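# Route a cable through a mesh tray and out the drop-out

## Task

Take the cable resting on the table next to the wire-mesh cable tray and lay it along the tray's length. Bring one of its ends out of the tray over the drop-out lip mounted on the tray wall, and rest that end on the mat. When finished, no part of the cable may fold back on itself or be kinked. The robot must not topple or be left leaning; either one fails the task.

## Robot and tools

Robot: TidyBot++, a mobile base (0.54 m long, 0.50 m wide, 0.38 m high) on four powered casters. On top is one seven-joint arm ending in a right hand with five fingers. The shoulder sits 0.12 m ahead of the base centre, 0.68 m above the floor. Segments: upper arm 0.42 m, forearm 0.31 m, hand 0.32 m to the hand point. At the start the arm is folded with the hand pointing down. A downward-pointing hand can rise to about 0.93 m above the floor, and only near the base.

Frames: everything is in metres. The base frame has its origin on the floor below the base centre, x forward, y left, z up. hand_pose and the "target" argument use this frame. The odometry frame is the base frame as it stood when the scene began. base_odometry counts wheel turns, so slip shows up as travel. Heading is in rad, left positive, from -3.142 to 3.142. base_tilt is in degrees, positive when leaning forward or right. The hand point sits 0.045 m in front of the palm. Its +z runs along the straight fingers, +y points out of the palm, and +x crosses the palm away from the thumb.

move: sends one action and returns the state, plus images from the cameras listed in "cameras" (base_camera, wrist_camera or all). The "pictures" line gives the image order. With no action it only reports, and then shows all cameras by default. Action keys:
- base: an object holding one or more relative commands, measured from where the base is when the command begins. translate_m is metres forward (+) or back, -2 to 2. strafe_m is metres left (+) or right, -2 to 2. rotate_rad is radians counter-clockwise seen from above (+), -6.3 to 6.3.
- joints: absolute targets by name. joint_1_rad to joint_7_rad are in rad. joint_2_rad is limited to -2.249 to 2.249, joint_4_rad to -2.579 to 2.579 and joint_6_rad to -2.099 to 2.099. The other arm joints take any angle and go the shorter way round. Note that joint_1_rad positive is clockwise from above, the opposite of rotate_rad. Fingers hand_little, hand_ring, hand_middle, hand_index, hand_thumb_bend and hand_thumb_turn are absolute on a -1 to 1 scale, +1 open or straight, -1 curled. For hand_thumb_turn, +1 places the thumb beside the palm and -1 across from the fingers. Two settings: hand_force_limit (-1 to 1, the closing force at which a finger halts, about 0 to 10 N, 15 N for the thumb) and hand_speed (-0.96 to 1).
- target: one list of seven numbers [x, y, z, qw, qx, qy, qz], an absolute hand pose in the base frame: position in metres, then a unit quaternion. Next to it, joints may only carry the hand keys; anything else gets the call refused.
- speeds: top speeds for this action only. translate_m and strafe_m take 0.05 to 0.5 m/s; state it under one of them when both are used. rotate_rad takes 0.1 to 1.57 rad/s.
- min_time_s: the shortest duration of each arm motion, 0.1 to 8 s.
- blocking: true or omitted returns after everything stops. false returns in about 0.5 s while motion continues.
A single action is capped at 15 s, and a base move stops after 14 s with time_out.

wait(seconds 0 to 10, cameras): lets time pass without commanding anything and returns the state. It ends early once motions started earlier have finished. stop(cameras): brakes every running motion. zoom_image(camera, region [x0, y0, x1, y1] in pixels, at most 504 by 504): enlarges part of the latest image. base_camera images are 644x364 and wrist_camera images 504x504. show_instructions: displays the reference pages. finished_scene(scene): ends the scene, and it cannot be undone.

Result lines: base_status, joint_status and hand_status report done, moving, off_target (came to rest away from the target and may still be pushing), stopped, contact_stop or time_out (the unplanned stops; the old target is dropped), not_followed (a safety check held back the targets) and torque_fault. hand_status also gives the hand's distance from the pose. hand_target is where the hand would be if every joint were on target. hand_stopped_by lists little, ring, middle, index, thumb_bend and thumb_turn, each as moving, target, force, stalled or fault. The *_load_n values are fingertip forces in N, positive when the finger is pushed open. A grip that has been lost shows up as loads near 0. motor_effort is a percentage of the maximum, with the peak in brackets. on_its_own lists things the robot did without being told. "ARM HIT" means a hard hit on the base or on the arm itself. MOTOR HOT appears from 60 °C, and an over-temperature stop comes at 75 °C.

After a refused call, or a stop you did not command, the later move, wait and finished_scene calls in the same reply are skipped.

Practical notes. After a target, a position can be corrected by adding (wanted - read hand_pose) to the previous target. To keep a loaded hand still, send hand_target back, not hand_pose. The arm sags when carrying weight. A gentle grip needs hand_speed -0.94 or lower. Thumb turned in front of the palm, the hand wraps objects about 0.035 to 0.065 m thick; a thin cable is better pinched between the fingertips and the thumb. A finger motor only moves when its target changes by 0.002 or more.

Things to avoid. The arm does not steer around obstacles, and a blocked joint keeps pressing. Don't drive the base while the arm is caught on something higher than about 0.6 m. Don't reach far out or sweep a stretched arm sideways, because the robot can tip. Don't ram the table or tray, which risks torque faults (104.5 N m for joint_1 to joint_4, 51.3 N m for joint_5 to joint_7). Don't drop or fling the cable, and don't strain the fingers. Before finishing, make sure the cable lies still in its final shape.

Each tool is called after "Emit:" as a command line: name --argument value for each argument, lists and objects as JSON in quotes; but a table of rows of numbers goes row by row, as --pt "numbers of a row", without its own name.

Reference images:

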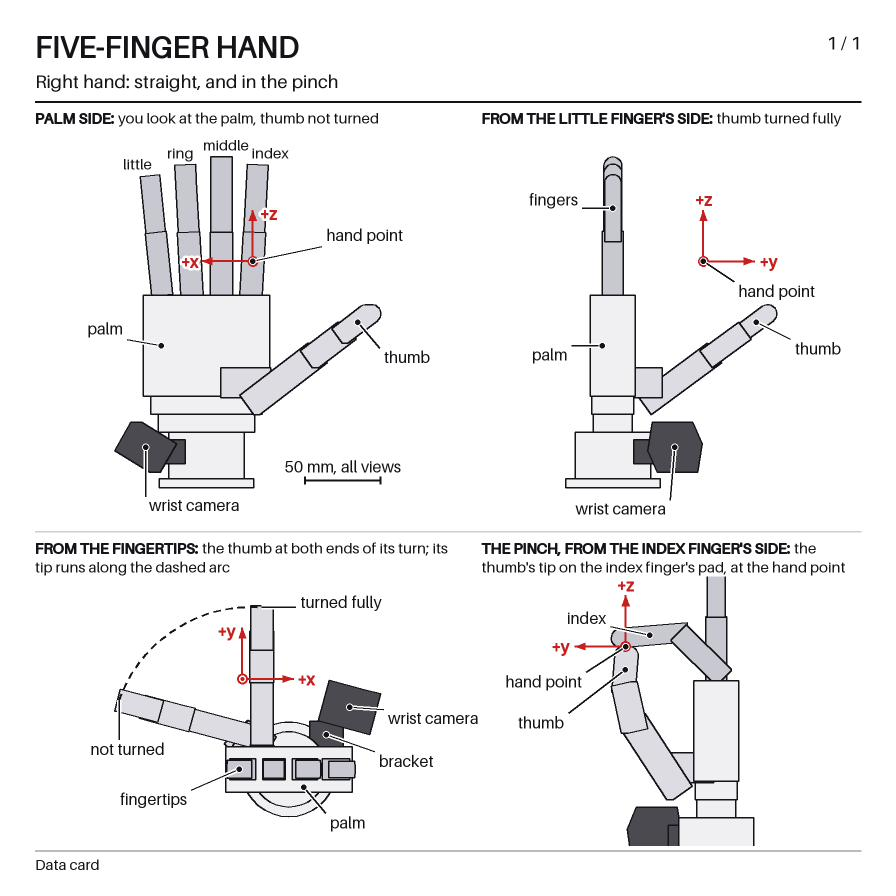

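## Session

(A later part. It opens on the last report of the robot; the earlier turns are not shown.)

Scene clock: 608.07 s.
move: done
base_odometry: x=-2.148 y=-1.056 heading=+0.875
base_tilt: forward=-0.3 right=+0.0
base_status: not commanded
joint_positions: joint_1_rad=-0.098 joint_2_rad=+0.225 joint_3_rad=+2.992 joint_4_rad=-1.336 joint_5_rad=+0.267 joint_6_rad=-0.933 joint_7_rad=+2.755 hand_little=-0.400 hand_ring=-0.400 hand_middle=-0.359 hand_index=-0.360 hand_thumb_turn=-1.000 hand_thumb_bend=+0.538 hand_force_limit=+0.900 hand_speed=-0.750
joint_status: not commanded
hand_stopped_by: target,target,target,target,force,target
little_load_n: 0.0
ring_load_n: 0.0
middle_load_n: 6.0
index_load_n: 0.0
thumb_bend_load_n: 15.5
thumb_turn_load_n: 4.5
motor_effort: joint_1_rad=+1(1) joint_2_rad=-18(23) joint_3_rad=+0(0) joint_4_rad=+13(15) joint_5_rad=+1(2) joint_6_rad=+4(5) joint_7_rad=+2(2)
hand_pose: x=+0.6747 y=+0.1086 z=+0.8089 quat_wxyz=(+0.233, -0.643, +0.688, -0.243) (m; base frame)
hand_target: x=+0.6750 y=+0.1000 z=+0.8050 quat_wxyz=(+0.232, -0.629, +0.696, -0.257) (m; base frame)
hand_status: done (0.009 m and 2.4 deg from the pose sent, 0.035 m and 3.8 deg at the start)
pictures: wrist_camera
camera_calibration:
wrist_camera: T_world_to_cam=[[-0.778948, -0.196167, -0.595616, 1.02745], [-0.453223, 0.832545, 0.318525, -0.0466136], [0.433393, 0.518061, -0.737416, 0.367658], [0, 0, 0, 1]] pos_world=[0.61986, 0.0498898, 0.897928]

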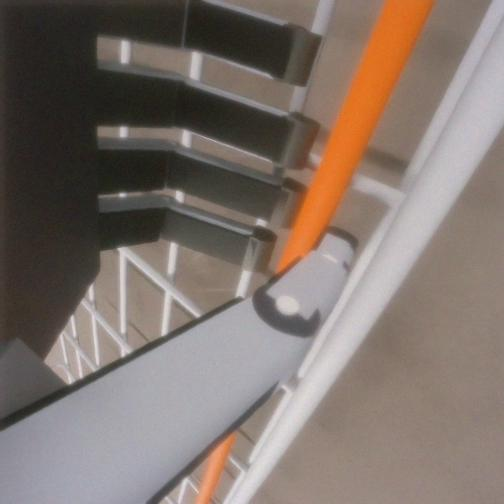

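Emit:
move --joints '{"hand_thumb_bend": 0.76, "hand_force_limit": 0.2, "hand_speed": -0.4}'

Emit:
move --joints '{"hand_index": 0.0, "hand_middle": 0.0, "hand_ring": 0.0, "hand_little": 0.0}' --cameras '["wrist_camera"]'

Emit:
move --target '[0.68, 0.10, 0.95, 0.2322, -0.6294, 0.6957, -0.2566]' --min_time_s 3 --cameras '["wrist_camera"]'

Scene clock: 609.57 s.
move: done
base_odometry: x=-2.148 y=-1.056 heading=+0.875
base_tilt: forward=-0.3 right=+0.0
base_status: not commanded
joint_positions: joint_1_rad=-0.095 joint_2_rad=+0.225 joint_3_rad=+2.992 joint_4_rad=-1.345 joint_5_rad=+0.267 joint_6_rad=-0.922 joint_7_rad=+2.753 hand_little=-0.400 hand_ring=-0.400 hand_middle=-0.360 hand_index=-0.360 hand_thumb_turn=-1.000 hand_thumb_bend=+0.759 hand_force_limit=+0.200 hand_speed=-0.400
joint_status: all done
hand_stopped_by: target,target,target,target,target,target
little_load_n: 0.0
ring_load_n: 0.5
middle_load_n: 0.0
index_load_n: 0.0
thumb_bend_load_n: -1.5
thumb_turn_load_n: 1.0
motor_effort: joint_1_rad=+0(1) joint_2_rad=-23(24) joint_3_rad=+0(1) joint_4_rad=+14(15) joint_5_rad=+1(2) joint_6_rad=+2(4) joint_7_rad=+1(2)
hand_pose: x=+0.6756 y=+0.1078 z=+0.8066 quat_wxyz=(+0.234, -0.642, +0.688, -0.243) (m; base frame)
hand_target: x=+0.6750 y=+0.1000 z=+0.8050 quat_wxyz=(+0.232, -0.629, +0.696, -0.257) (m; base frame)
hand_status: not commanded
pictures: none

Scene clock: 610.43 s.
move: done
base_odometry: x=-2.148 y=-1.056 heading=+0.875
base_tilt: forward=-0.3 right=+0.0
base_status: not commanded
joint_positions: joint_1_rad=-0.092 joint_2_rad=+0.210 joint_3_rad=+2.991 joint_4_rad=-1.350 joint_5_rad=+0.274 joint_6_rad=-0.909 joint_7_rad=+2.751 hand_little=+0.000 hand_ring=+0.000 hand_middle=+0.000 hand_index=+0.000 hand_thumb_turn=-1.000 hand_thumb_bend=+0.759 hand_force_limit=+0.200 hand_speed=-0.400
joint_status: all done
hand_stopped_by: target,target,target,target,target,target
little_load_n: 0.0
ring_load_n: 0.0
middle_load_n: 0.0
index_load_n: 0.0
thumb_bend_load_n: -1.5
thumb_turn_load_n: 0.0
motor_effort: joint_1_rad=+0(2) joint_2_rad=-22(24) joint_3_rad=+0(2) joint_4_rad=+14(16) joint_5_rad=+1(4) joint_6_rad=+1(6) joint_7_rad=+2(2)
hand_pose: x=+0.6762 y=+0.1057 z=+0.8147 quat_wxyz=(+0.241, -0.639, +0.686, -0.251) (m; base frame)
hand_target: x=+0.6750 y=+0.1000 z=+0.8050 quat_wxyz=(+0.232, -0.629, +0.696, -0.257) (m; base frame)
hand_status: not commanded
pictures: wrist_camera
camera_calibration:
wrist_camera: T_world_to_cam=[[-0.763669, -0.195392, -0.615331, 1.03722], [-0.459969, 0.833471, 0.306193, -0.0309004], [0.453033, 0.516863, -0.72637, 0.350623], [0, 0, 0, 1]] pos_world=[0.619038, 0.047196, 0.902379]

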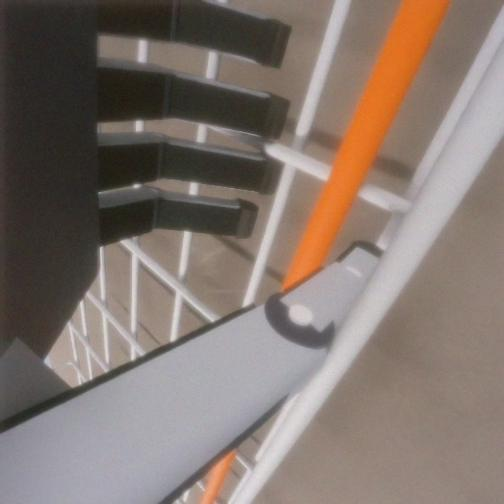

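Scene clock: 613.73 s.
move: done
base_odometry: x=-2.148 y=-1.056 heading=+0.875
base_tilt: forward=-0.3 right=+0.0
base_status: not commanded
joint_positions: joint_1_rad=-0.138 joint_2_rad=+0.277 joint_3_rad=+3.008 joint_4_rad=-0.777 joint_5_rad=+0.274 joint_6_rad=-1.355 joint_7_rad=+2.778 hand_little=+0.000 hand_ring=+0.000 hand_middle=+0.000 hand_index=+0.000 hand_thumb_turn=-1.000 hand_thumb_bend=+0.760 hand_force_limit=+0.200 hand_speed=-0.400
joint_status: not commanded
hand_stopped_by: target,target,target,target,target,target
little_load_n: 0.0
ring_load_n: 0.0
middle_load_n: 0.0
index_load_n: 0.0
thumb_bend_load_n: 0.0
thumb_turn_load_n: 0.0
motor_effort: joint_1_rad=+0(1) joint_2_rad=-23(25) joint_3_rad=+0(1) joint_4_rad=+15(17) joint_5_rad=+1(3) joint_6_rad=+5(6) joint_7_rad=+1(2)
hand_pose: x=+0.6802 y=+0.1030 z=+0.9711 quat_wxyz=(+0.263, -0.603, +0.705, -0.266) (m; base frame)
hand_target: x=+0.6800 y=+0.1000 z=+0.9500 quat_wxyz=(+0.232, -0.629, +0.696, -0.257) (m; base frame)
hand_status: done (0.021 m and 4.9 deg from the pose sent, 0.135 m and 2.0 deg at the start)
pictures: wrist_camera
camera_calibration:
wrist_camera: T_world_to_cam=[[-0.73682, -0.119696, -0.665409, 1.15852], [-0.418721, 0.853519, 0.310125, -0.108597], [0.530819, 0.507127, -0.679009, 0.365893], [0, 0, 0, 1]] pos_world=[0.613927, 0.0458051, 1.05301]

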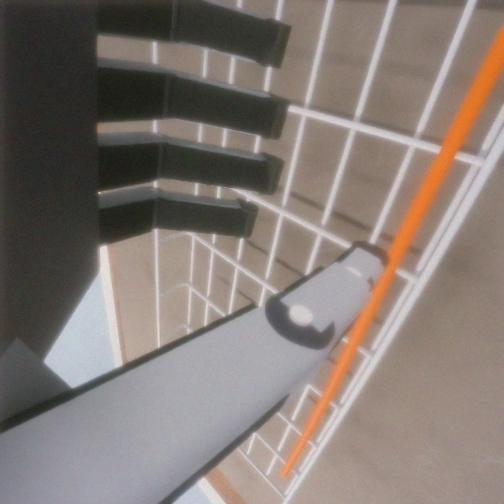

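Emit:
move --joints '{"joint_1_rad": -0.4, "joint_2_rad": -1.2, "joint_3_rad": 3.142, "joint_4_rad": -2.03, "joint_5_rad": 0, "joint_6_rad": -0.85, "joint_7_rad": 4.451, "hand_index": 0.6, "hand_middle": 0.6, "hand_ring": 0.6, "hand_little": 0.6}' --cameras '["wrist_camera"]'

Emit:
move --joints '{"joint_1_rad": -1.1}' --cameras '["wrist_camera"]'

Emit:
zoom_image --camera "wrist_camera" --region '[252, 80, 504, 332]'

Scene clock: 617.67 s.
move: done
base_odometry: x=-2.148 y=-1.056 heading=+0.875
base_tilt: forward=-0.4 right=+0.0
base_status: not commanded
joint_positions: joint_1_rad=-0.386 joint_2_rad=-1.171 joint_3_rad=+3.118 joint_4_rad=-2.007 joint_5_rad=+0.056 joint_6_rad=-0.890 joint_7_rad=+4.385 hand_little=+0.600 hand_ring=+0.600 hand_middle=+0.600 hand_index=+0.600 hand_thumb_turn=-1.000 hand_thumb_bend=+0.760 hand_force_limit=+0.200 hand_speed=-0.400
joint_status: all done
hand_stopped_by: target,target,target,target,target,target
little_load_n: 0.0
ring_load_n: 0.0
middle_load_n: 0.0
index_load_n: 0.0
thumb_bend_load_n: 0.0
thumb_turn_load_n: 0.0
motor_effort: joint_1_rad=+0(1) joint_2_rad=+14(26) joint_3_rad=+1(2) joint_4_rad=+14(16) joint_5_rad=+1(3) joint_6_rad=+8(9) joint_7_rad=+2(2)
hand_pose: x=+0.2825 y=+0.0084 z=+0.9618 quat_wxyz=(+0.196, -0.759, -0.032, -0.621) (m; base frame)
hand_target: x=+0.2809 y=+0.0153 z=+0.9663 quat_wxyz=(+0.217, -0.743, -0.051, -0.631) (m; base frame)
hand_status: not commanded
pictures: wrist_camera
camera_calibration:
wrist_camera: T_world_to_cam=[[0.316873, -0.948447, -0.00625741, -0.0767456], [-0.648417, -0.211809, -0.731227, 0.883878], [0.692205, 0.235763, -0.682106, 0.578348], [0, 0, 0, 1]] pos_world=[0.197105, -0.0219288, 1.04033]

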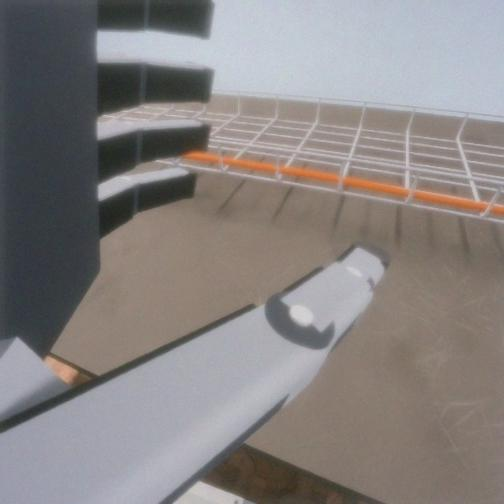

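Scene clock: 619.63 s.
move: done
base_odometry: x=-2.148 y=-1.056 heading=+0.875
base_tilt: forward=-0.4 right=+0.0
base_status: not commanded
joint_positions: joint_1_rad=-1.088 joint_2_rad=-1.171 joint_3_rad=+3.119 joint_4_rad=-2.007 joint_5_rad=+0.055 joint_6_rad=-0.890 joint_7_rad=+4.386 hand_little=+0.600 hand_ring=+0.600 hand_middle=+0.600 hand_index=+0.600 hand_thumb_turn=-1.000 hand_thumb_bend=+0.760 hand_force_limit=+0.200 hand_speed=-0.400
joint_status: all done
hand_stopped_by: target,target,target,target,target,target
little_load_n: 0.0
ring_load_n: 0.0
middle_load_n: 0.0
index_load_n: 0.0
thumb_bend_load_n: 0.0
thumb_turn_load_n: 0.0
motor_effort: joint_1_rad=+0(2) joint_2_rad=+14(14) joint_3_rad=+1(1) joint_4_rad=+14(14) joint_5_rad=+0(1) joint_6_rad=+8(8) joint_7_rad=+2(2)
hand_pose: x=+0.2386 y=+0.1120 z=+0.9619 quat_wxyz=(+0.398, -0.701, -0.291, -0.515) (m; base frame)
hand_target: x=+0.2330 y=+0.1160 z=+0.9663 quat_wxyz=(+0.420, -0.680, -0.303, -0.519) (m; base frame)
hand_status: not commanded
pictures: wrist_camera
camera_calibration:
wrist_camera: T_world_to_cam=[[0.854698, -0.519085, -0.00642114, -0.140777], [-0.357941, -0.580317, -0.731513, 0.849682], [0.375991, 0.627521, -0.681798, 0.615695], [0, 0, 0, 1]] pos_world=[0.192962, 0.0336483, 1.04043]

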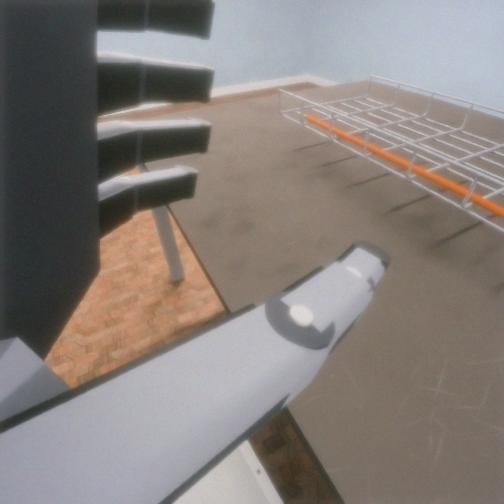

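Scaled by 2.000 from the camera's 504x504 image, which has a finer 720x720 frame.

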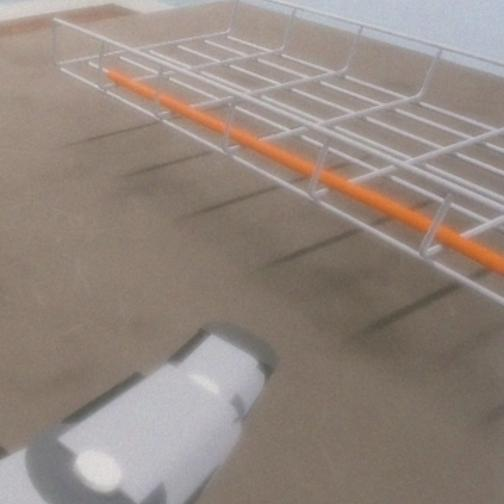

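Emit:
move --base '{"translate_m": -0.43}' --joints '{"joint_1_rad": 0, "joint_6_rad": -0.75}'

Emit:
move --base '{"strafe_m": -1.6}' --cameras '["wrist_camera"]'

Scene clock: 625.07 s.
move: done
base_odometry: x=-2.424 y=-1.386 heading=+0.875
base_tilt: forward=-0.4 right=+0.0
base_status: done
joint_positions: joint_1_rad=-0.012 joint_2_rad=-1.183 joint_3_rad=+3.129 joint_4_rad=-2.011 joint_5_rad=+0.050 joint_6_rad=-0.790 joint_7_rad=+4.386 hand_little=+0.600 hand_ring=+0.600 hand_middle=+0.600 hand_index=+0.600 hand_thumb_turn=-1.000 hand_thumb_bend=+0.760 hand_force_limit=+0.200 hand_speed=-0.400
joint_status: all done
hand_stopped_by: target,target,target,target,target,target
little_load_n: 0.0
ring_load_n: 0.0
middle_load_n: 0.0
index_load_n: 0.0
thumb_bend_load_n: 0.0
thumb_turn_load_n: 0.0
motor_effort: joint_1_rad=+0(2) joint_2_rad=+14(18) joint_3_rad=+0(2) joint_4_rad=+14(15) joint_5_rad=+0(2) joint_6_rad=+8(9) joint_7_rad=+2(2)
hand_pose: x=+0.2796 y=-0.0525 z=+0.9922 quat_wxyz=(+0.089, -0.716, +0.107, -0.685) (m; base frame)
hand_target: x=+0.2805 y=-0.0490 z=+0.9981 quat_wxyz=(+0.092, -0.704, +0.093, -0.698) (m; base frame)
hand_status: not commanded
pictures: none

Scene clock: 628.90 s.
move: done
base_odometry: x=-1.196 y=-2.412 heading=+0.874
base_tilt: forward=-0.4 right=+0.0
base_status: done
joint_positions: joint_1_rad=-0.005 joint_2_rad=-1.183 joint_3_rad=+3.130 joint_4_rad=-2.011 joint_5_rad=+0.048 joint_6_rad=-0.789 joint_7_rad=+4.386 hand_little=+0.600 hand_ring=+0.600 hand_middle=+0.600 hand_index=+0.600 hand_thumb_turn=-1.000 hand_thumb_bend=+0.760 hand_force_limit=+0.200 hand_speed=-0.400
joint_status: not commanded
hand_stopped_by: target,target,target,target,target,target
little_load_n: 0.0
ring_load_n: 0.0
middle_load_n: 0.0
index_load_n: 0.0
thumb_bend_load_n: 0.0
thumb_turn_load_n: 0.0
motor_effort: joint_1_rad=+0(2) joint_2_rad=+14(14) joint_3_rad=+1(2) joint_4_rad=+14(14) joint_5_rad=+1(1) joint_6_rad=+7(8) joint_7_rad=+2(2)
hand_pose: x=+0.2794 y=-0.0537 z=+0.9923 quat_wxyz=(+0.088, -0.715, +0.110, -0.685) (m; base frame)
hand_target: x=+0.2805 y=-0.0490 z=+0.9981 quat_wxyz=(+0.092, -0.704, +0.093, -0.698) (m; base frame)
hand_status: not commanded
pictures: wrist_camera
camera_calibration:
wrist_camera: T_world_to_cam=[[-0.0511854, -0.998375, -0.0250347, -0.0156989], [-0.598458, 0.0507311, -0.799547, 0.959007], [0.799518, -0.0259428, -0.600082, 0.490452], [0, 0, 0, 1]] pos_world=[0.180997, -0.0516012, 1.06069]

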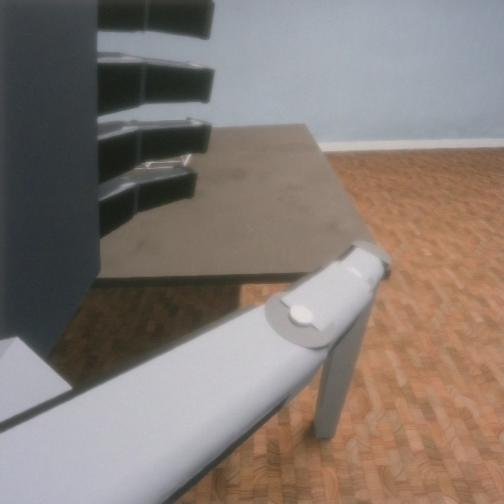

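Emit:
move --base '{"strafe_m": -0.88}'

Emit:
move --base '{"translate_m": 2.0}'

Emit:
move --base '{"rotate_rad": 3.14159}' --cameras '["wrist_camera"]'

Scene clock: 632.47 s.
move: done
base_odometry: x=-0.521 y=-2.977 heading=+0.874
base_tilt: forward=-0.4 right=+0.0
base_status: done
joint_positions: joint_1_rad=-0.003 joint_2_rad=-1.183 joint_3_rad=+3.132 joint_4_rad=-2.011 joint_5_rad=+0.047 joint_6_rad=-0.789 joint_7_rad=+4.386 hand_little=+0.600 hand_ring=+0.600 hand_middle=+0.600 hand_index=+0.600 hand_thumb_turn=-1.000 hand_thumb_bend=+0.760 hand_force_limit=+0.200 hand_speed=-0.400
joint_status: not commanded
hand_stopped_by: target,target,target,target,target,target
little_load_n: 0.0
ring_load_n: 0.0
middle_load_n: 0.0
index_load_n: 0.0
thumb_bend_load_n: 0.0
thumb_turn_load_n: 0.5
motor_effort: joint_1_rad=+0(2) joint_2_rad=+14(15) joint_3_rad=+1(2) joint_4_rad=+14(14) joint_5_rad=+0(2) joint_6_rad=+8(8) joint_7_rad=+2(2)
hand_pose: x=+0.2793 y=-0.0543 z=+0.9923 quat_wxyz=(+0.088, -0.715, +0.112, -0.685) (m; base frame)
hand_target: x=+0.2805 y=-0.0490 z=+0.9981 quat_wxyz=(+0.092, -0.704, +0.093, -0.698) (m; base frame)
hand_status: not commanded
pictures: none

Scene clock: 636.93 s.
move: done
base_odometry: x=+0.763 y=-1.443 heading=+0.874
base_tilt: forward=-0.4 right=+0.0
base_status: done
joint_positions: joint_1_rad=-0.003 joint_2_rad=-1.184 joint_3_rad=+3.132 joint_4_rad=-2.013 joint_5_rad=+0.047 joint_6_rad=-0.787 joint_7_rad=+4.386 hand_little=+0.600 hand_ring=+0.600 hand_middle=+0.600 hand_index=+0.600 hand_thumb_turn=-1.000 hand_thumb_bend=+0.760 hand_force_limit=+0.200 hand_speed=-0.400
joint_status: not commanded
hand_stopped_by: target,target,target,target,target,target
little_load_n: 0.0
ring_load_n: 0.0
middle_load_n: 0.0
index_load_n: 0.0
thumb_bend_load_n: 0.0
thumb_turn_load_n: 0.0
motor_effort: joint_1_rad=+0(1) joint_2_rad=+14(17) joint_3_rad=+1(1) joint_4_rad=+14(15) joint_5_rad=+0(2) joint_6_rad=+8(8) joint_7_rad=+2(2)
hand_pose: x=+0.2793 y=-0.0543 z=+0.9920 quat_wxyz=(+0.088, -0.714, +0.111, -0.685) (m; base frame)
hand_target: x=+0.2805 y=-0.0490 z=+0.9981 quat_wxyz=(+0.092, -0.704, +0.093, -0.698) (m; base frame)
hand_status: not commanded
pictures: none

Scene clock: 640.23 s.
move: done
base_odometry: x=+0.763 y=-1.443 heading=-2.268
base_tilt: forward=-0.4 right=+0.0
base_status: done
joint_positions: joint_1_rad=-0.003 joint_2_rad=-1.184 joint_3_rad=+3.132 joint_4_rad=-2.013 joint_5_rad=+0.047 joint_6_rad=-0.787 joint_7_rad=+4.386 hand_little=+0.600 hand_ring=+0.600 hand_middle=+0.600 hand_index=+0.600 hand_thumb_turn=-1.000 hand_thumb_bend=+0.760 hand_force_limit=+0.200 hand_speed=-0.400
joint_status: not commanded
hand_stopped_by: target,target,target,target,target,target
little_load_n: 0.0
ring_load_n: 0.0
middle_load_n: 0.0
index_load_n: 0.0
thumb_bend_load_n: 0.0
thumb_turn_load_n: 0.0
motor_effort: joint_1_rad=+0(1) joint_2_rad=+14(14) joint_3_rad=+1(1) joint_4_rad=+14(14) joint_5_rad=+0(1) joint_6_rad=+7(8) joint_7_rad=+2(2)
hand_pose: x=+0.2793 y=-0.0543 z=+0.9920 quat_wxyz=(+0.088, -0.714, +0.111, -0.685) (m; base frame)
hand_target: x=+0.2805 y=-0.0490 z=+0.9981 quat_wxyz=(+0.092, -0.704, +0.093, -0.698) (m; base frame)
hand_status: not commanded
pictures: wrist_camera
camera_calibration:
wrist_camera: T_world_to_cam=[[-0.0533001, -0.998214, -0.0269916, -0.0137516], [-0.597405, 0.0535347, -0.800151, 0.959184], [0.800166, -0.0265232, -0.599191, 0.489267], [0, 0, 0, 1]] pos_world=[0.180793, -0.0520997, 1.06029]

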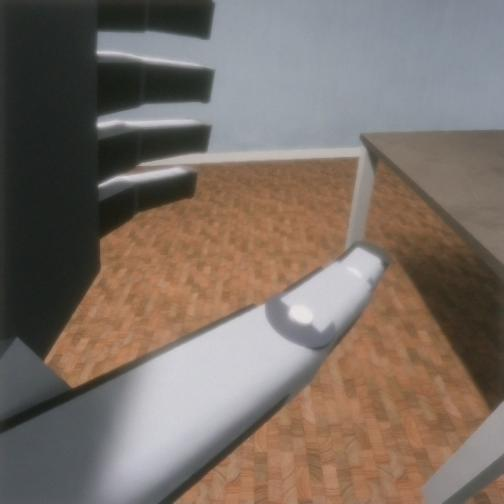

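Emit:
move --base '{"strafe_m": -1.15}' --cameras '["wrist_camera"]'

Scene clock: 644.37 s.
move: done
base_odometry: x=-0.119 y=-0.704 heading=-2.267
base_tilt: forward=-0.4 right=+0.0
base_status: done
joint_positions: joint_1_rad=-0.002 joint_2_rad=-1.184 joint_3_rad=+3.132 joint_4_rad=-2.013 joint_5_rad=+0.047 joint_6_rad=-0.787 joint_7_rad=+4.386 hand_little=+0.600 hand_ring=+0.600 hand_middle=+0.600 hand_index=+0.600 hand_thumb_turn=-1.000 hand_thumb_bend=+0.760 hand_force_limit=+0.200 hand_speed=-0.400
joint_status: not commanded
hand_stopped_by: target,target,target,target,target,target
little_load_n: 0.0
ring_load_n: 0.5
middle_load_n: 0.0
index_load_n: 0.0
thumb_bend_load_n: 0.0
thumb_turn_load_n: 0.0
motor_effort: joint_1_rad=+0(2) joint_2_rad=+14(15) joint_3_rad=+1(3) joint_4_rad=+14(14) joint_5_rad=+1(1) joint_6_rad=+8(8) joint_7_rad=+2(2)
hand_pose: x=+0.2793 y=-0.0545 z=+0.9920 quat_wxyz=(+0.088, -0.714, +0.112, -0.685) (m; base frame)
hand_target: x=+0.2805 y=-0.0490 z=+0.9981 quat_wxyz=(+0.092, -0.704, +0.093, -0.698) (m; base frame)
hand_status: not commanded
pictures: wrist_camera
camera_calibration:
wrist_camera: T_world_to_cam=[[-0.0539741, -0.998143, -0.0282321, -0.0125125], [-0.597442, 0.0549349, -0.800028, 0.959146], [0.800093, -0.0263137, -0.599298, 0.489399], [0, 0, 0, 1]] pos_world=[0.180794, -0.052302, 1.06029]

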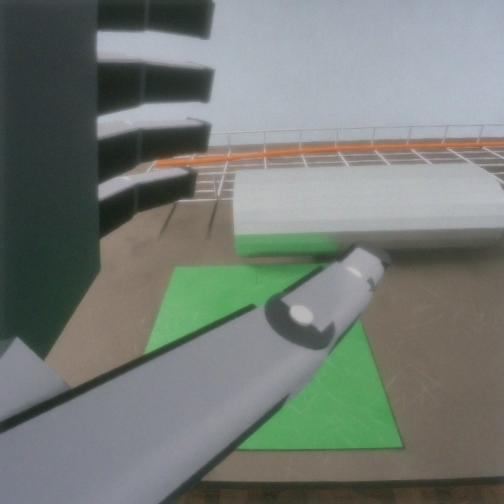

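Emit:
zoom_image --camera "wrist_camera" --region '[100, 90, 350, 290]'

Emit:
move --joints '{"joint_1_rad": -0.7}' --cameras '["wrist_camera"]'

Emit:
zoom_image --camera "wrist_camera" --region '[252, 80, 504, 332]'

Scaled by 2.016 from the camera's 504x504 image, which has a finer 720x720 frame.

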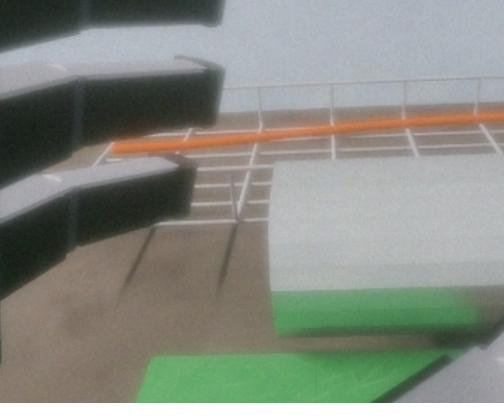

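Scene clock: 649.57 s.
move: done
base_odometry: x=-0.119 y=-0.704 heading=-2.267
base_tilt: forward=-0.4 right=+0.0
base_status: not commanded
joint_positions: joint_1_rad=-0.688 joint_2_rad=-1.184 joint_3_rad=+3.132 joint_4_rad=-2.013 joint_5_rad=+0.047 joint_6_rad=-0.787 joint_7_rad=+4.386 hand_little=+0.600 hand_ring=+0.600 hand_middle=+0.600 hand_index=+0.600 hand_thumb_turn=-1.000 hand_thumb_bend=+0.760 hand_force_limit=+0.200 hand_speed=-0.400
joint_status: all done
hand_stopped_by: target,target,target,target,target,target
little_load_n: 0.0
ring_load_n: 0.0
middle_load_n: 0.0
index_load_n: 0.0
thumb_bend_load_n: 0.0
thumb_turn_load_n: 0.0
motor_effort: joint_1_rad=+0(2) joint_2_rad=+14(14) joint_3_rad=+1(1) joint_4_rad=+14(14) joint_5_rad=+0(1) joint_6_rad=+7(8) joint_7_rad=+2(2)
hand_pose: x=+0.2775 y=+0.0595 z=+0.9920 quat_wxyz=(+0.313, -0.710, -0.135, -0.616) (m; base frame)
hand_target: x=+0.2740 y=+0.0666 z=+0.9981 quat_wxyz=(+0.326, -0.693, -0.154, -0.624) (m; base frame)
hand_status: not commanded
pictures: wrist_camera
camera_calibration:
wrist_camera: T_world_to_cam=[[0.591072, -0.806125, -0.028222, -0.089232], [-0.496848, -0.336293, -0.800031, 0.947174], [0.635434, 0.486897, -0.599295, 0.508992], [0, 0, 0, 1]] pos_world=[0.199913, -0.00123088, 1.06029]

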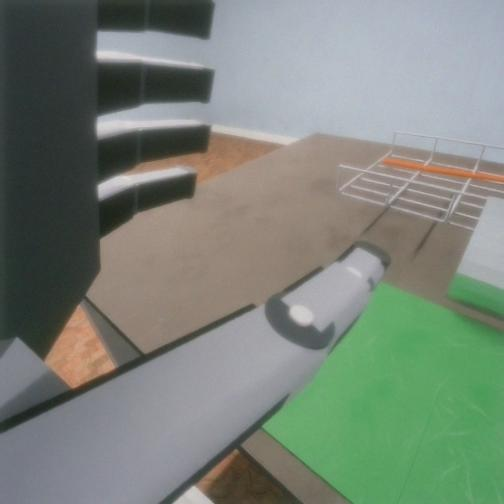

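Scaled by 2.000 from the camera's 504x504 image, which has a finer 720x720 frame.

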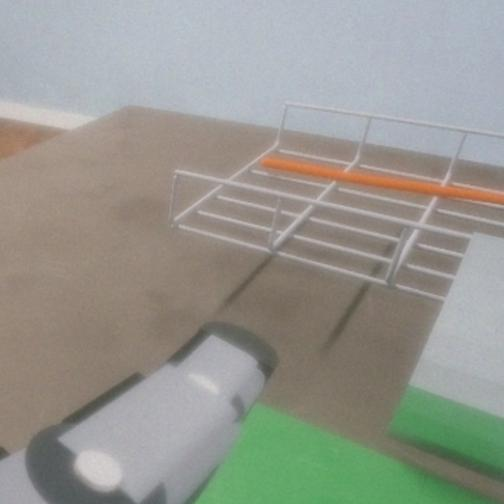

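Emit:
move --base '{"translate_m": 0.04, "strafe_m": 0.05}' --speeds '{"translate_m": 0.1}' --joints '{"joint_1_rad": 0}'

Emit:
move --target '[0.60, 0.05, 0.96, 0.2385, -0.6466, 0.6798, -0.2507]' --min_time_s 4 --joints '{"hand_index": -0.36, "hand_middle": -0.36, "hand_ring": -0.40, "hand_little": -0.40, "hand_thumb_bend": 0.751, "hand_speed": -0.2, "hand_force_limit": 0.2}' --cameras '["wrist_camera"]'

Scene clock: 664.77 s.
move: done
base_odometry: x=-0.106 y=-0.767 heading=-2.267
base_tilt: forward=-0.4 right=+0.0
base_status: done
joint_positions: joint_1_rad=-0.012 joint_2_rad=-1.184 joint_3_rad=+3.132 joint_4_rad=-2.013 joint_5_rad=+0.047 joint_6_rad=-0.787 joint_7_rad=+4.386 hand_little=+0.600 hand_ring=+0.600 hand_middle=+0.600 hand_index=+0.600 hand_thumb_turn=-1.000 hand_thumb_bend=+0.760 hand_force_limit=+0.200 hand_speed=-0.400
joint_status: all done
hand_stopped_by: target,target,target,target,target,target
little_load_n: 0.0
ring_load_n: 0.0
middle_load_n: 0.0
index_load_n: 0.0
thumb_bend_load_n: 0.0
thumb_turn_load_n: 0.0
motor_effort: joint_1_rad=+0(1) joint_2_rad=+14(16) joint_3_rad=+1(1) joint_4_rad=+14(15) joint_5_rad=-1(1) joint_6_rad=+7(8) joint_7_rad=+2(2)
hand_pose: x=+0.2797 y=-0.0529 z=+0.9920 quat_wxyz=(+0.091, -0.714, +0.109, -0.685) (m; base frame)
hand_target: x=+0.2805 y=-0.0490 z=+0.9981 quat_wxyz=(+0.092, -0.704, +0.093, -0.698) (m; base frame)
hand_status: not commanded
pictures: none

Scene clock: 669.37 s.
move: done
base_odometry: x=-0.106 y=-0.767 heading=-2.267
base_tilt: forward=-0.3 right=+0.0
base_status: not commanded
joint_positions: joint_1_rad=-0.011 joint_2_rad=+0.069 joint_3_rad=+3.087 joint_4_rad=-1.034 joint_5_rad=+0.047 joint_6_rad=-1.297 joint_7_rad=+3.079 hand_little=-0.400 hand_ring=-0.400 hand_middle=-0.360 hand_index=-0.360 hand_thumb_turn=-1.000 hand_thumb_bend=+0.752 hand_force_limit=+0.200 hand_speed=-0.200
joint_status: all done
hand_stopped_by: target,target,target,target,target,target
little_load_n: 0.0
ring_load_n: 0.0
middle_load_n: 0.0
index_load_n: 0.0
thumb_bend_load_n: 0.0
thumb_turn_load_n: 0.0
motor_effort: joint_1_rad=+0(1) joint_2_rad=-17(19) joint_3_rad=+0(1) joint_4_rad=+15(15) joint_5_rad=+0(1) joint_6_rad=+5(8) joint_7_rad=+2(2)
hand_pose: x=+0.6008 y=+0.0512 z=+0.9654 quat_wxyz=(+0.257, -0.658, +0.660, -0.255) (m; base frame)
hand_target: x=+0.6000 y=+0.0500 z=+0.9600 quat_wxyz=(+0.239, -0.647, +0.680, -0.251) (m; base frame)
hand_status: done (0.006 m and 3.4 deg from the pose sent, 0.338 m and 86.3 deg at the start)
pictures: wrist_camera
camera_calibration:
wrist_camera: T_world_to_cam=[[-0.730062, -0.247599, -0.636949, 1.06503], [-0.52197, 0.803628, 0.285884, -0.00789531], [0.441085, 0.541181, -0.715938, 0.518221], [0, 0, 0, 1]] pos_world=[0.544837, -0.0104057, 1.05164]

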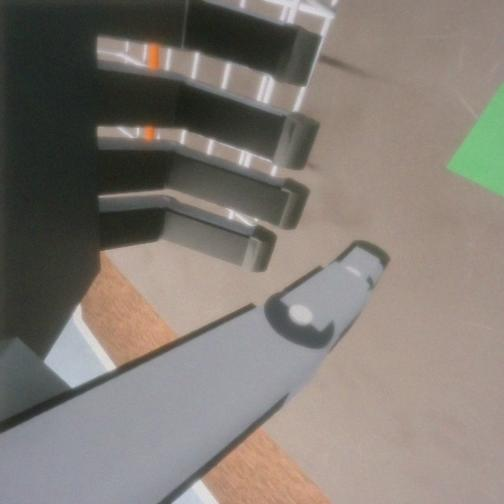

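Emit:
move --target '[0.74, 0.02, 0.95, 0.2385, -0.6466, 0.6798, -0.2507]' --min_time_s 3 --cameras '["wrist_camera"]'

Scene clock: 677.73 s.
move: done
base_odometry: x=-0.106 y=-0.767 heading=-2.267
base_tilt: forward=-0.3 right=+0.0
base_status: not commanded
joint_positions: joint_1_rad=+0.026 joint_2_rad=+0.461 joint_3_rad=+3.065 joint_4_rad=-0.480 joint_5_rad=+0.047 joint_6_rad=-1.438 joint_7_rad=+3.078 hand_little=-0.400 hand_ring=-0.400 hand_middle=-0.360 hand_index=-0.360 hand_thumb_turn=-1.000 hand_thumb_bend=+0.752 hand_force_limit=+0.200 hand_speed=-0.200
joint_status: not commanded
hand_stopped_by: target,target,target,target,target,target
little_load_n: 0.0
ring_load_n: 0.0
middle_load_n: 0.0
index_load_n: 0.0
thumb_bend_load_n: 0.5
thumb_turn_load_n: 0.0
motor_effort: joint_1_rad=+0(1) joint_2_rad=-27(29) joint_3_rad=+0(1) joint_4_rad=+14(15) joint_5_rad=+1(1) joint_6_rad=+5(6) joint_7_rad=+2(2)
hand_pose: x=+0.7391 y=+0.0372 z=+0.9715 quat_wxyz=(+0.272, -0.641, +0.672, -0.254) (m; base frame)
hand_target: x=+0.7400 y=+0.0200 z=+0.9500 quat_wxyz=(+0.239, -0.647, +0.680, -0.251) (m; base frame)
hand_status: done (0.028 m and 4.1 deg from the pose sent, 0.144 m and 3.4 deg at the start)
pictures: wrist_camera
camera_calibration:
wrist_camera: T_world_to_cam=[[-0.723316, -0.202516, -0.660152, 1.18235], [-0.503765, 0.808618, 0.303904, 0.0426793], [0.472266, 0.55238, -0.686907, 0.417525], [0, 0, 0, 1]] pos_world=[0.679533, -0.0256984, 1.05436]

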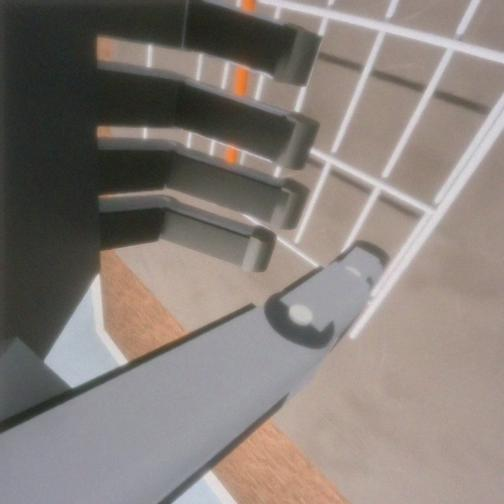

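Emit:
move --target '[0.78, 0.05, 0.94, 0.2988, -0.6409, 0.6409, -0.2988]' --min_time_s 3 --joints '{"hand_index": 1, "hand_middle": 1, "hand_ring": 1, "hand_little": 1, "hand_thumb_turn": 1, "hand_thumb_bend": 1, "hand_speed": 0, "hand_force_limit": 0.2}' --cameras '["wrist_camera"]'

Scene clock: 687.53 s.
move: done
base_odometry: x=-0.106 y=-0.767 heading=-2.267
base_tilt: forward=-0.3 right=+0.0
base_status: not commanded
joint_positions: joint_1_rad=+0.033 joint_2_rad=+0.458 joint_3_rad=+2.983 joint_4_rad=-0.735 joint_5_rad=+0.100 joint_6_rad=-1.149 joint_7_rad=+3.078 hand_little=+1.000 hand_ring=+1.000 hand_middle=+1.000 hand_index=+1.000 hand_thumb_turn=+1.000 hand_thumb_bend=+1.000 hand_force_limit=+0.200 hand_speed=+0.000
joint_status: all done
hand_stopped_by: target,target,target,target,target,target
little_load_n: -0.5
ring_load_n: 0.0
middle_load_n: 0.0
index_load_n: 0.0
thumb_bend_load_n: 0.0
thumb_turn_load_n: 0.0
motor_effort: joint_1_rad=+0(1) joint_2_rad=-28(30) joint_3_rad=-1(1) joint_4_rad=+15(16) joint_5_rad=+1(1) joint_6_rad=+5(6) joint_7_rad=+2(2)
hand_pose: x=+0.7828 y=+0.0614 z=+0.9108 quat_wxyz=(+0.288, -0.657, +0.645, -0.265) (m; base frame)
hand_target: x=+0.7800 y=+0.0500 z=+0.9400 quat_wxyz=(+0.299, -0.641, +0.641, -0.299) (m; base frame)
hand_status: done (0.031 m and 4.5 deg from the pose sent, 0.053 m and 6.9 deg at the start)
pictures: wrist_camera
camera_calibration:
wrist_camera: T_world_to_cam=[[-0.682762, -0.254516, -0.684878, 1.17274], [-0.561792, 0.782194, 0.269375, 0.142133], [0.467147, 0.568678, -0.677037, 0.335793], [0, 0, 0, 1]] pos_world=[0.723684, -0.00365413, 0.992239]

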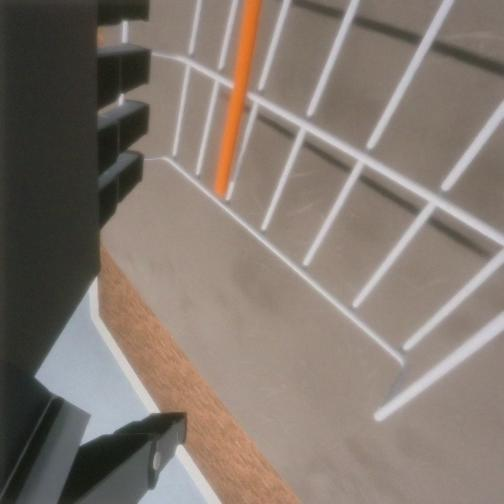

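Emit:
move --base '{"translate_m": 0.03}' --speeds '{"translate_m": 0.05}' --joints '{"hand_index": 0.3, "hand_middle": 0.3, "hand_ring": 0.3, "hand_little": 0.3}'

Emit:
move --target '[0.845, 0.05, 0.90, 0.2988, -0.6409, 0.6409, -0.2988]' --min_time_s 2.5 --cameras '["wrist_camera"]'

Scene clock: 692.20 s.
move: done
base_odometry: x=-0.125 y=-0.790 heading=-2.267
base_tilt: forward=-0.3 right=+0.0
base_status: done
joint_positions: joint_1_rad=+0.034 joint_2_rad=+0.451 joint_3_rad=+2.982 joint_4_rad=-0.736 joint_5_rad=+0.101 joint_6_rad=-1.145 joint_7_rad=+3.078 hand_little=+0.300 hand_ring=+0.300 hand_middle=+0.300 hand_index=+0.300 hand_thumb_turn=+1.000 hand_thumb_bend=+1.000 hand_force_limit=+0.200 hand_speed=+0.000
joint_status: all done
hand_stopped_by: target,target,target,target,target,target
little_load_n: 0.0
ring_load_n: 0.0
middle_load_n: 0.0
index_load_n: 0.0
thumb_bend_load_n: 0.0
thumb_turn_load_n: 0.0
motor_effort: joint_1_rad=+1(1) joint_2_rad=-28(33) joint_3_rad=-1(1) joint_4_rad=+15(16) joint_5_rad=+0(1) joint_6_rad=+5(6) joint_7_rad=+2(2)
hand_pose: x=+0.7821 y=+0.0607 z=+0.9157 quat_wxyz=(+0.291, -0.655, +0.644, -0.268) (m; base frame)
hand_target: x=+0.7800 y=+0.0500 z=+0.9400 quat_wxyz=(+0.299, -0.641, +0.641, -0.299) (m; base frame)
hand_status: not commanded
pictures: none

Scene clock: 695.00 s.
move: done
base_odometry: x=-0.125 y=-0.790 heading=-2.267
base_tilt: forward=-0.3 right=+0.0
base_status: not commanded
joint_positions: joint_1_rad=+0.034 joint_2_rad=+0.532 joint_3_rad=+2.982 joint_4_rad=-0.645 joint_5_rad=+0.109 joint_6_rad=-1.122 joint_7_rad=+3.078 hand_little=+0.300 hand_ring=+0.300 hand_middle=+0.300 hand_index=+0.300 hand_thumb_turn=+1.000 hand_thumb_bend=+1.000 hand_force_limit=+0.200 hand_speed=+0.000
joint_status: not commanded
hand_stopped_by: target,target,target,target,target,target
little_load_n: 0.0
ring_load_n: 0.0
middle_load_n: 0.0
index_load_n: 0.0
thumb_bend_load_n: 0.0
thumb_turn_load_n: 0.0
motor_effort: joint_1_rad=+0(1) joint_2_rad=-31(31) joint_3_rad=-1(1) joint_4_rad=+15(16) joint_5_rad=+1(1) joint_6_rad=+5(6) joint_7_rad=+2(2)
hand_pose: x=+0.8201 y=+0.0562 z=+0.9095 quat_wxyz=(+0.302, -0.647, +0.643, -0.278) (m; base frame)
hand_target: x=+0.8450 y=+0.0500 z=+0.9000 quat_wxyz=(+0.299, -0.641, +0.641, -0.299) (m; base frame)
hand_status: done (0.027 m and 2.5 deg from the pose sent, 0.066 m and 4.0 deg at the start)
pictures: wrist_camera
camera_calibration:
wrist_camera: T_world_to_cam=[[-0.655434, -0.243521, -0.714915, 1.20025], [-0.564847, 0.786424, 0.249972, 0.187368], [0.501353, 0.567658, -0.653001, 0.27057], [0, 0, 0, 1]] pos_world=[0.756866, -0.0086561, 0.987921]

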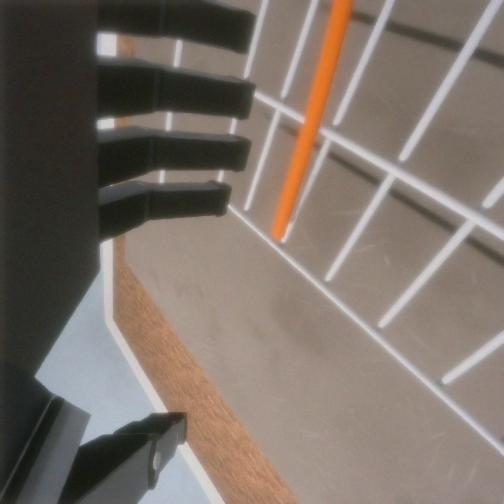

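Emit:
move --target '[0.885, 0.05, 0.87, 0.2988, -0.6409, 0.6409, -0.2988]' --min_time_s 2.5 --cameras '["wrist_camera"]'

Scene clock: 698.77 s.
move: done
base_odometry: x=-0.125 y=-0.790 heading=-2.267
base_tilt: forward=-0.3 right=+0.0
base_status: not commanded
joint_positions: joint_1_rad=+0.019 joint_2_rad=+0.643 joint_3_rad=+2.983 joint_4_rad=-0.536 joint_5_rad=+0.109 joint_6_rad=-1.116 joint_7_rad=+3.078 hand_little=+0.300 hand_ring=+0.300 hand_middle=+0.300 hand_index=+0.300 hand_thumb_turn=+1.000 hand_thumb_bend=+1.000 hand_force_limit=+0.200 hand_speed=+0.000
joint_status: not commanded
hand_stopped_by: target,target,target,target,target,target
little_load_n: 0.0
ring_load_n: 0.0
middle_load_n: 0.0
index_load_n: 0.0
thumb_bend_load_n: 0.0
thumb_turn_load_n: 0.0
motor_effort: joint_1_rad=+0(1) joint_2_rad=-34(34) joint_3_rad=-1(1) joint_4_rad=+15(16) joint_5_rad=+1(1) joint_6_rad=+6(7) joint_7_rad=+2(2)
hand_pose: x=+0.8601 y=+0.0630 z=+0.8849 quat_wxyz=(+0.309, -0.646, +0.642, -0.274) (m; base frame)
hand_target: x=+0.8850 y=+0.0500 z=+0.8700 quat_wxyz=(+0.299, -0.641, +0.641, -0.299) (m; base frame)
hand_status: done (0.032 m and 3.1 deg from the pose sent, 0.076 m and 2.5 deg at the start)
pictures: wrist_camera
camera_calibration:
wrist_camera: T_world_to_cam=[[-0.651327, -0.236464, -0.721012, 1.21198], [-0.569755, 0.779972, 0.258887, 0.207446], [0.501152, 0.57942, -0.642743, 0.220936], [0, 0, 0, 1]] pos_world=[0.796869, -0.00322622, 0.962156]

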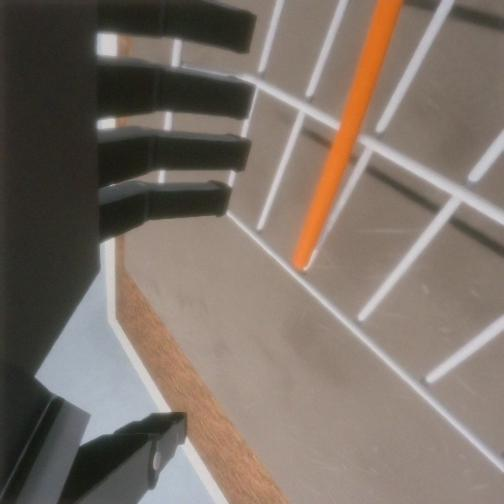

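Emit:
move --target '[0.88, 0.04, 0.82, 0.2988, -0.6409, 0.6409, -0.2988]' --min_time_s 2.5 --cameras '["wrist_camera"]'

Scene clock: 702.20 s.
move: done
base_odometry: x=-0.125 y=-0.790 heading=-2.267
base_tilt: forward=-0.3 right=+0.0
base_status: not commanded
joint_positions: joint_1_rad=+0.064 joint_2_rad=+0.636 joint_3_rad=+2.927 joint_4_rad=-0.766 joint_5_rad=+0.170 joint_6_rad=-0.884 joint_7_rad=+3.078 hand_little=+0.300 hand_ring=+0.300 hand_middle=+0.300 hand_index=+0.300 hand_thumb_turn=+1.000 hand_thumb_bend=+1.000 hand_force_limit=+0.200 hand_speed=+0.000
joint_status: not commanded
hand_stopped_by: target,target,target,target,target,target
little_load_n: 0.0
ring_load_n: -0.5
middle_load_n: -0.5
index_load_n: 0.0
thumb_bend_load_n: 0.0
thumb_turn_load_n: 0.0
motor_effort: joint_1_rad=+1(2) joint_2_rad=-30(34) joint_3_rad=-1(1) joint_4_rad=+14(16) joint_5_rad=+0(2) joint_6_rad=+4(6) joint_7_rad=+2(2)
hand_pose: x=+0.8794 y=+0.0532 z=+0.8240 quat_wxyz=(+0.305, -0.653, +0.631, -0.288) (m; base frame)
hand_target: x=+0.8800 y=+0.0400 z=+0.8200 quat_wxyz=(+0.299, -0.641, +0.641, -0.299) (m; base frame)
hand_status: done (0.014 m and 2.3 deg from the pose sent, 0.072 m and 3.1 deg at the start)
pictures: wrist_camera
camera_calibration:
wrist_camera: T_world_to_cam=[[-0.634986, -0.269465, -0.724004, 1.16815], [-0.584759, 0.78009, 0.222522, 0.285076], [0.504826, 0.564667, -0.652918, 0.183844], [0, 0, 0, 1]] pos_world=[0.815649, -0.0114213, 0.902343]

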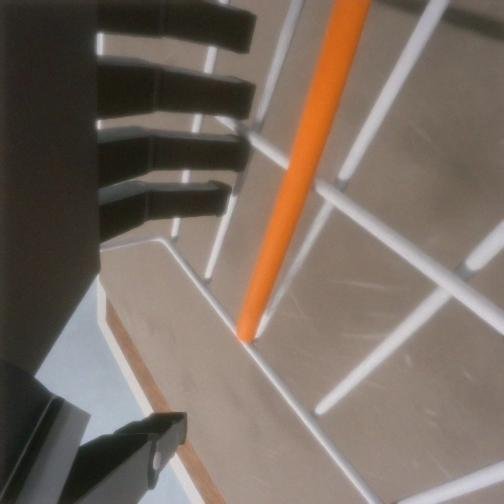

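Emit:
move --target '[0.875, 0.04, 0.804, 0.2988, -0.6409, 0.6409, -0.2988]' --min_time_s 1.5

Emit:
move --target '[0.82, 0.04, 0.804, 0.2988, -0.6409, 0.6409, -0.2988]' --min_time_s 3 --cameras '["wrist_camera"]'

Scene clock: 705.13 s.
move: done
base_odometry: x=-0.125 y=-0.790 heading=-2.267
base_tilt: forward=-0.3 right=+0.0
base_status: not commanded
joint_positions: joint_1_rad=+0.080 joint_2_rad=+0.610 joint_3_rad=+2.903 joint_4_rad=-0.839 joint_5_rad=+0.195 joint_6_rad=-0.812 joint_7_rad=+3.065 hand_little=+0.300 hand_ring=+0.300 hand_middle=+0.300 hand_index=+0.300 hand_thumb_turn=+1.000 hand_thumb_bend=+1.000 hand_force_limit=+0.200 hand_speed=+0.000
joint_status: not commanded
hand_stopped_by: target,target,target,target,target,target
little_load_n: 0.0
ring_load_n: 0.0
middle_load_n: -2.0
index_load_n: 0.0
thumb_bend_load_n: 0.0
thumb_turn_load_n: 0.0
motor_effort: joint_1_rad=+1(2) joint_2_rad=-27(30) joint_3_rad=-1(1) joint_4_rad=+12(14) joint_5_rad=+1(1) joint_6_rad=+3(5) joint_7_rad=+2(2)
hand_pose: x=+0.8788 y=+0.0532 z=+0.8223 quat_wxyz=(+0.313, -0.650, +0.624, -0.299) (m; base frame)
hand_target: x=+0.8750 y=+0.0400 z=+0.8040 quat_wxyz=(+0.299, -0.641, +0.641, -0.299) (m; base frame)
hand_status: done (0.023 m and 2.8 deg from the pose sent, 0.024 m and 2.3 deg at the start)
pictures: none

Scene clock: 708.43 s.
move: done
base_odometry: x=-0.125 y=-0.790 heading=-2.267
base_tilt: forward=-0.3 right=+0.0
base_status: not commanded
joint_positions: joint_1_rad=+0.129 joint_2_rad=+0.524 joint_3_rad=+2.858 joint_4_rad=-1.097 joint_5_rad=+0.213 joint_6_rad=-0.687 joint_7_rad=+3.021 hand_little=+0.300 hand_ring=+0.300 hand_middle=+0.300 hand_index=+0.300 hand_thumb_turn=+1.000 hand_thumb_bend=+1.000 hand_force_limit=+0.200 hand_speed=+0.000
joint_status: not commanded
hand_stopped_by: target,target,target,target,target,target
little_load_n: 0.5
ring_load_n: 0.0
middle_load_n: 1.0
index_load_n: 4.5
thumb_bend_load_n: 0.0
thumb_turn_load_n: -0.5
motor_effort: joint_1_rad=+2(3) joint_2_rad=-33(33) joint_3_rad=-1(1) joint_4_rad=+13(17) joint_5_rad=+0(2) joint_6_rad=-1(6) joint_7_rad=+2(2)
hand_pose: x=+0.8377 y=+0.0572 z=+0.7814 quat_wxyz=(+0.305, -0.656, +0.631, -0.280) (m; base frame)
hand_target: x=+0.8200 y=+0.0400 z=+0.8040 quat_wxyz=(+0.299, -0.641, +0.641, -0.299) (m; base frame)
hand_status: done (0.033 m and 3.0 deg from the pose sent, 0.063 m and 2.8 deg at the start)
pictures: wrist_camera
camera_calibration:
wrist_camera: T_world_to_cam=[[-0.642927, -0.268148, -0.717454, 1.11338], [-0.587309, 0.773864, 0.23707, 0.258145], [0.491642, 0.573786, -0.655024, 0.186925], [0, 0, 0, 1]] pos_world=[0.775534, -0.00847283, 0.860043]

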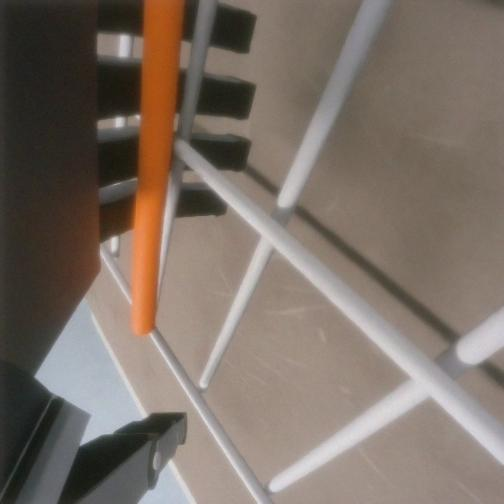

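Emit:
move --target '[0.85, 0.04, 0.82, 0.2988, -0.6409, 0.6409, -0.2988]' --min_time_s 2 --cameras '["wrist_camera"]'

Scene clock: 711.60 s.
move: done
base_odometry: x=-0.125 y=-0.790 heading=-2.267
base_tilt: forward=-0.3 right=+0.0
base_status: not commanded
joint_positions: joint_1_rad=+0.120 joint_2_rad=+0.532 joint_3_rad=+2.858 joint_4_rad=-0.988 joint_5_rad=+0.213 joint_6_rad=-0.751 joint_7_rad=+3.021 hand_little=+0.300 hand_ring=+0.300 hand_middle=+0.300 hand_index=+0.300 hand_thumb_turn=+1.000 hand_thumb_bend=+1.000 hand_force_limit=+0.200 hand_speed=+0.000
joint_status: not commanded
hand_stopped_by: target,target,target,target,target,target
little_load_n: 0.0
ring_load_n: 0.0
middle_load_n: 0.5
index_load_n: 0.0
thumb_bend_load_n: 0.0
thumb_turn_load_n: -0.5
motor_effort: joint_1_rad=+1(4) joint_2_rad=-32(42) joint_3_rad=-1(1) joint_4_rad=+17(21) joint_5_rad=+1(2) joint_6_rad=+6(7) joint_7_rad=+2(2)
hand_pose: x=+0.8503 y=+0.0561 z=+0.8190 quat_wxyz=(+0.317, -0.646, +0.630, -0.291) (m; base frame)
hand_target: x=+0.8500 y=+0.0400 z=+0.8200 quat_wxyz=(+0.299, -0.641, +0.641, -0.299) (m; base frame)
hand_status: done (0.016 m and 2.6 deg from the pose sent, 0.044 m and 3.0 deg at the start)
pictures: wrist_camera
camera_calibration:
wrist_camera: T_world_to_cam=[[-0.619413, -0.256247, -0.742069, 1.14758], [-0.5871, 0.778719, 0.221156, 0.270009], [0.521192, 0.572656, -0.632791, 0.162711], [0, 0, 0, 1]] pos_world=[0.784544, -0.00937499, 0.894831]

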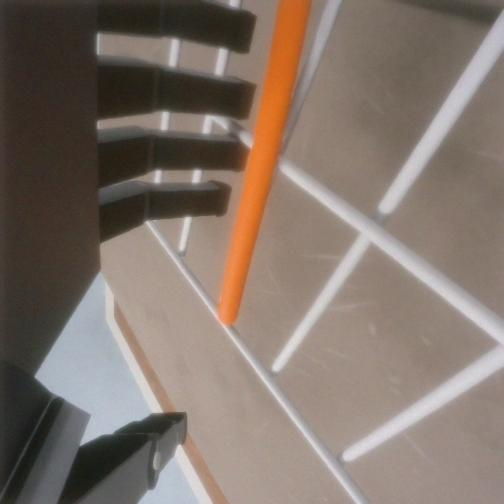

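Emit:
move --target '[0.825, 0.04, 0.822, 0.2988, -0.6409, 0.6409, -0.2988]' --min_time_s 2 --cameras '["wrist_camera"]'

Scene clock: 715.07 s.
move: done
base_odometry: x=-0.125 y=-0.790 heading=-2.267
base_tilt: forward=-0.3 right=+0.0
base_status: not commanded
joint_positions: joint_1_rad=+0.121 joint_2_rad=+0.527 joint_3_rad=+2.858 joint_4_rad=-1.029 joint_5_rad=+0.213 joint_6_rad=-0.750 joint_7_rad=+3.021 hand_little=+0.300 hand_ring=+0.300 hand_middle=+0.300 hand_index=+0.300 hand_thumb_turn=+1.000 hand_thumb_bend=+1.000 hand_force_limit=+0.200 hand_speed=+0.000
joint_status: not commanded
hand_stopped_by: target,target,target,target,target,target
little_load_n: 0.0
ring_load_n: 0.0
middle_load_n: 0.0
index_load_n: 5.0
thumb_bend_load_n: 0.0
thumb_turn_load_n: 0.0
motor_effort: joint_1_rad=+0(2) joint_2_rad=-32(33) joint_3_rad=-1(2) joint_4_rad=+14(17) joint_5_rad=+0(2) joint_6_rad=+2(7) joint_7_rad=+2(2)
hand_pose: x=+0.8398 y=+0.0573 z=+0.8012 quat_wxyz=(+0.305, -0.653, +0.633, -0.281) (m; base frame)
hand_target: x=+0.8250 y=+0.0400 z=+0.8220 quat_wxyz=(+0.299, -0.641, +0.641, -0.299) (m; base frame)
hand_status: done (0.031 m and 2.7 deg from the pose sent, 0.030 m and 2.6 deg at the start)
pictures: wrist_camera
camera_calibration:
wrist_camera: T_world_to_cam=[[-0.643691, -0.263477, -0.7185, 1.13008], [-0.582884, 0.777162, 0.237206, 0.250651], [0.495892, 0.571489, -0.653828, 0.194436], [0, 0, 0, 1]] pos_world=[0.777106, -0.00816342, 0.879636]

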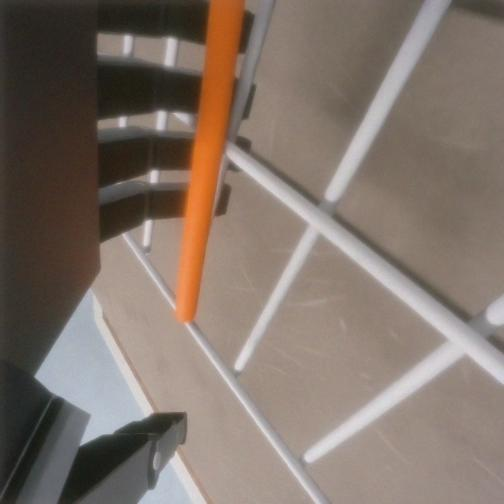

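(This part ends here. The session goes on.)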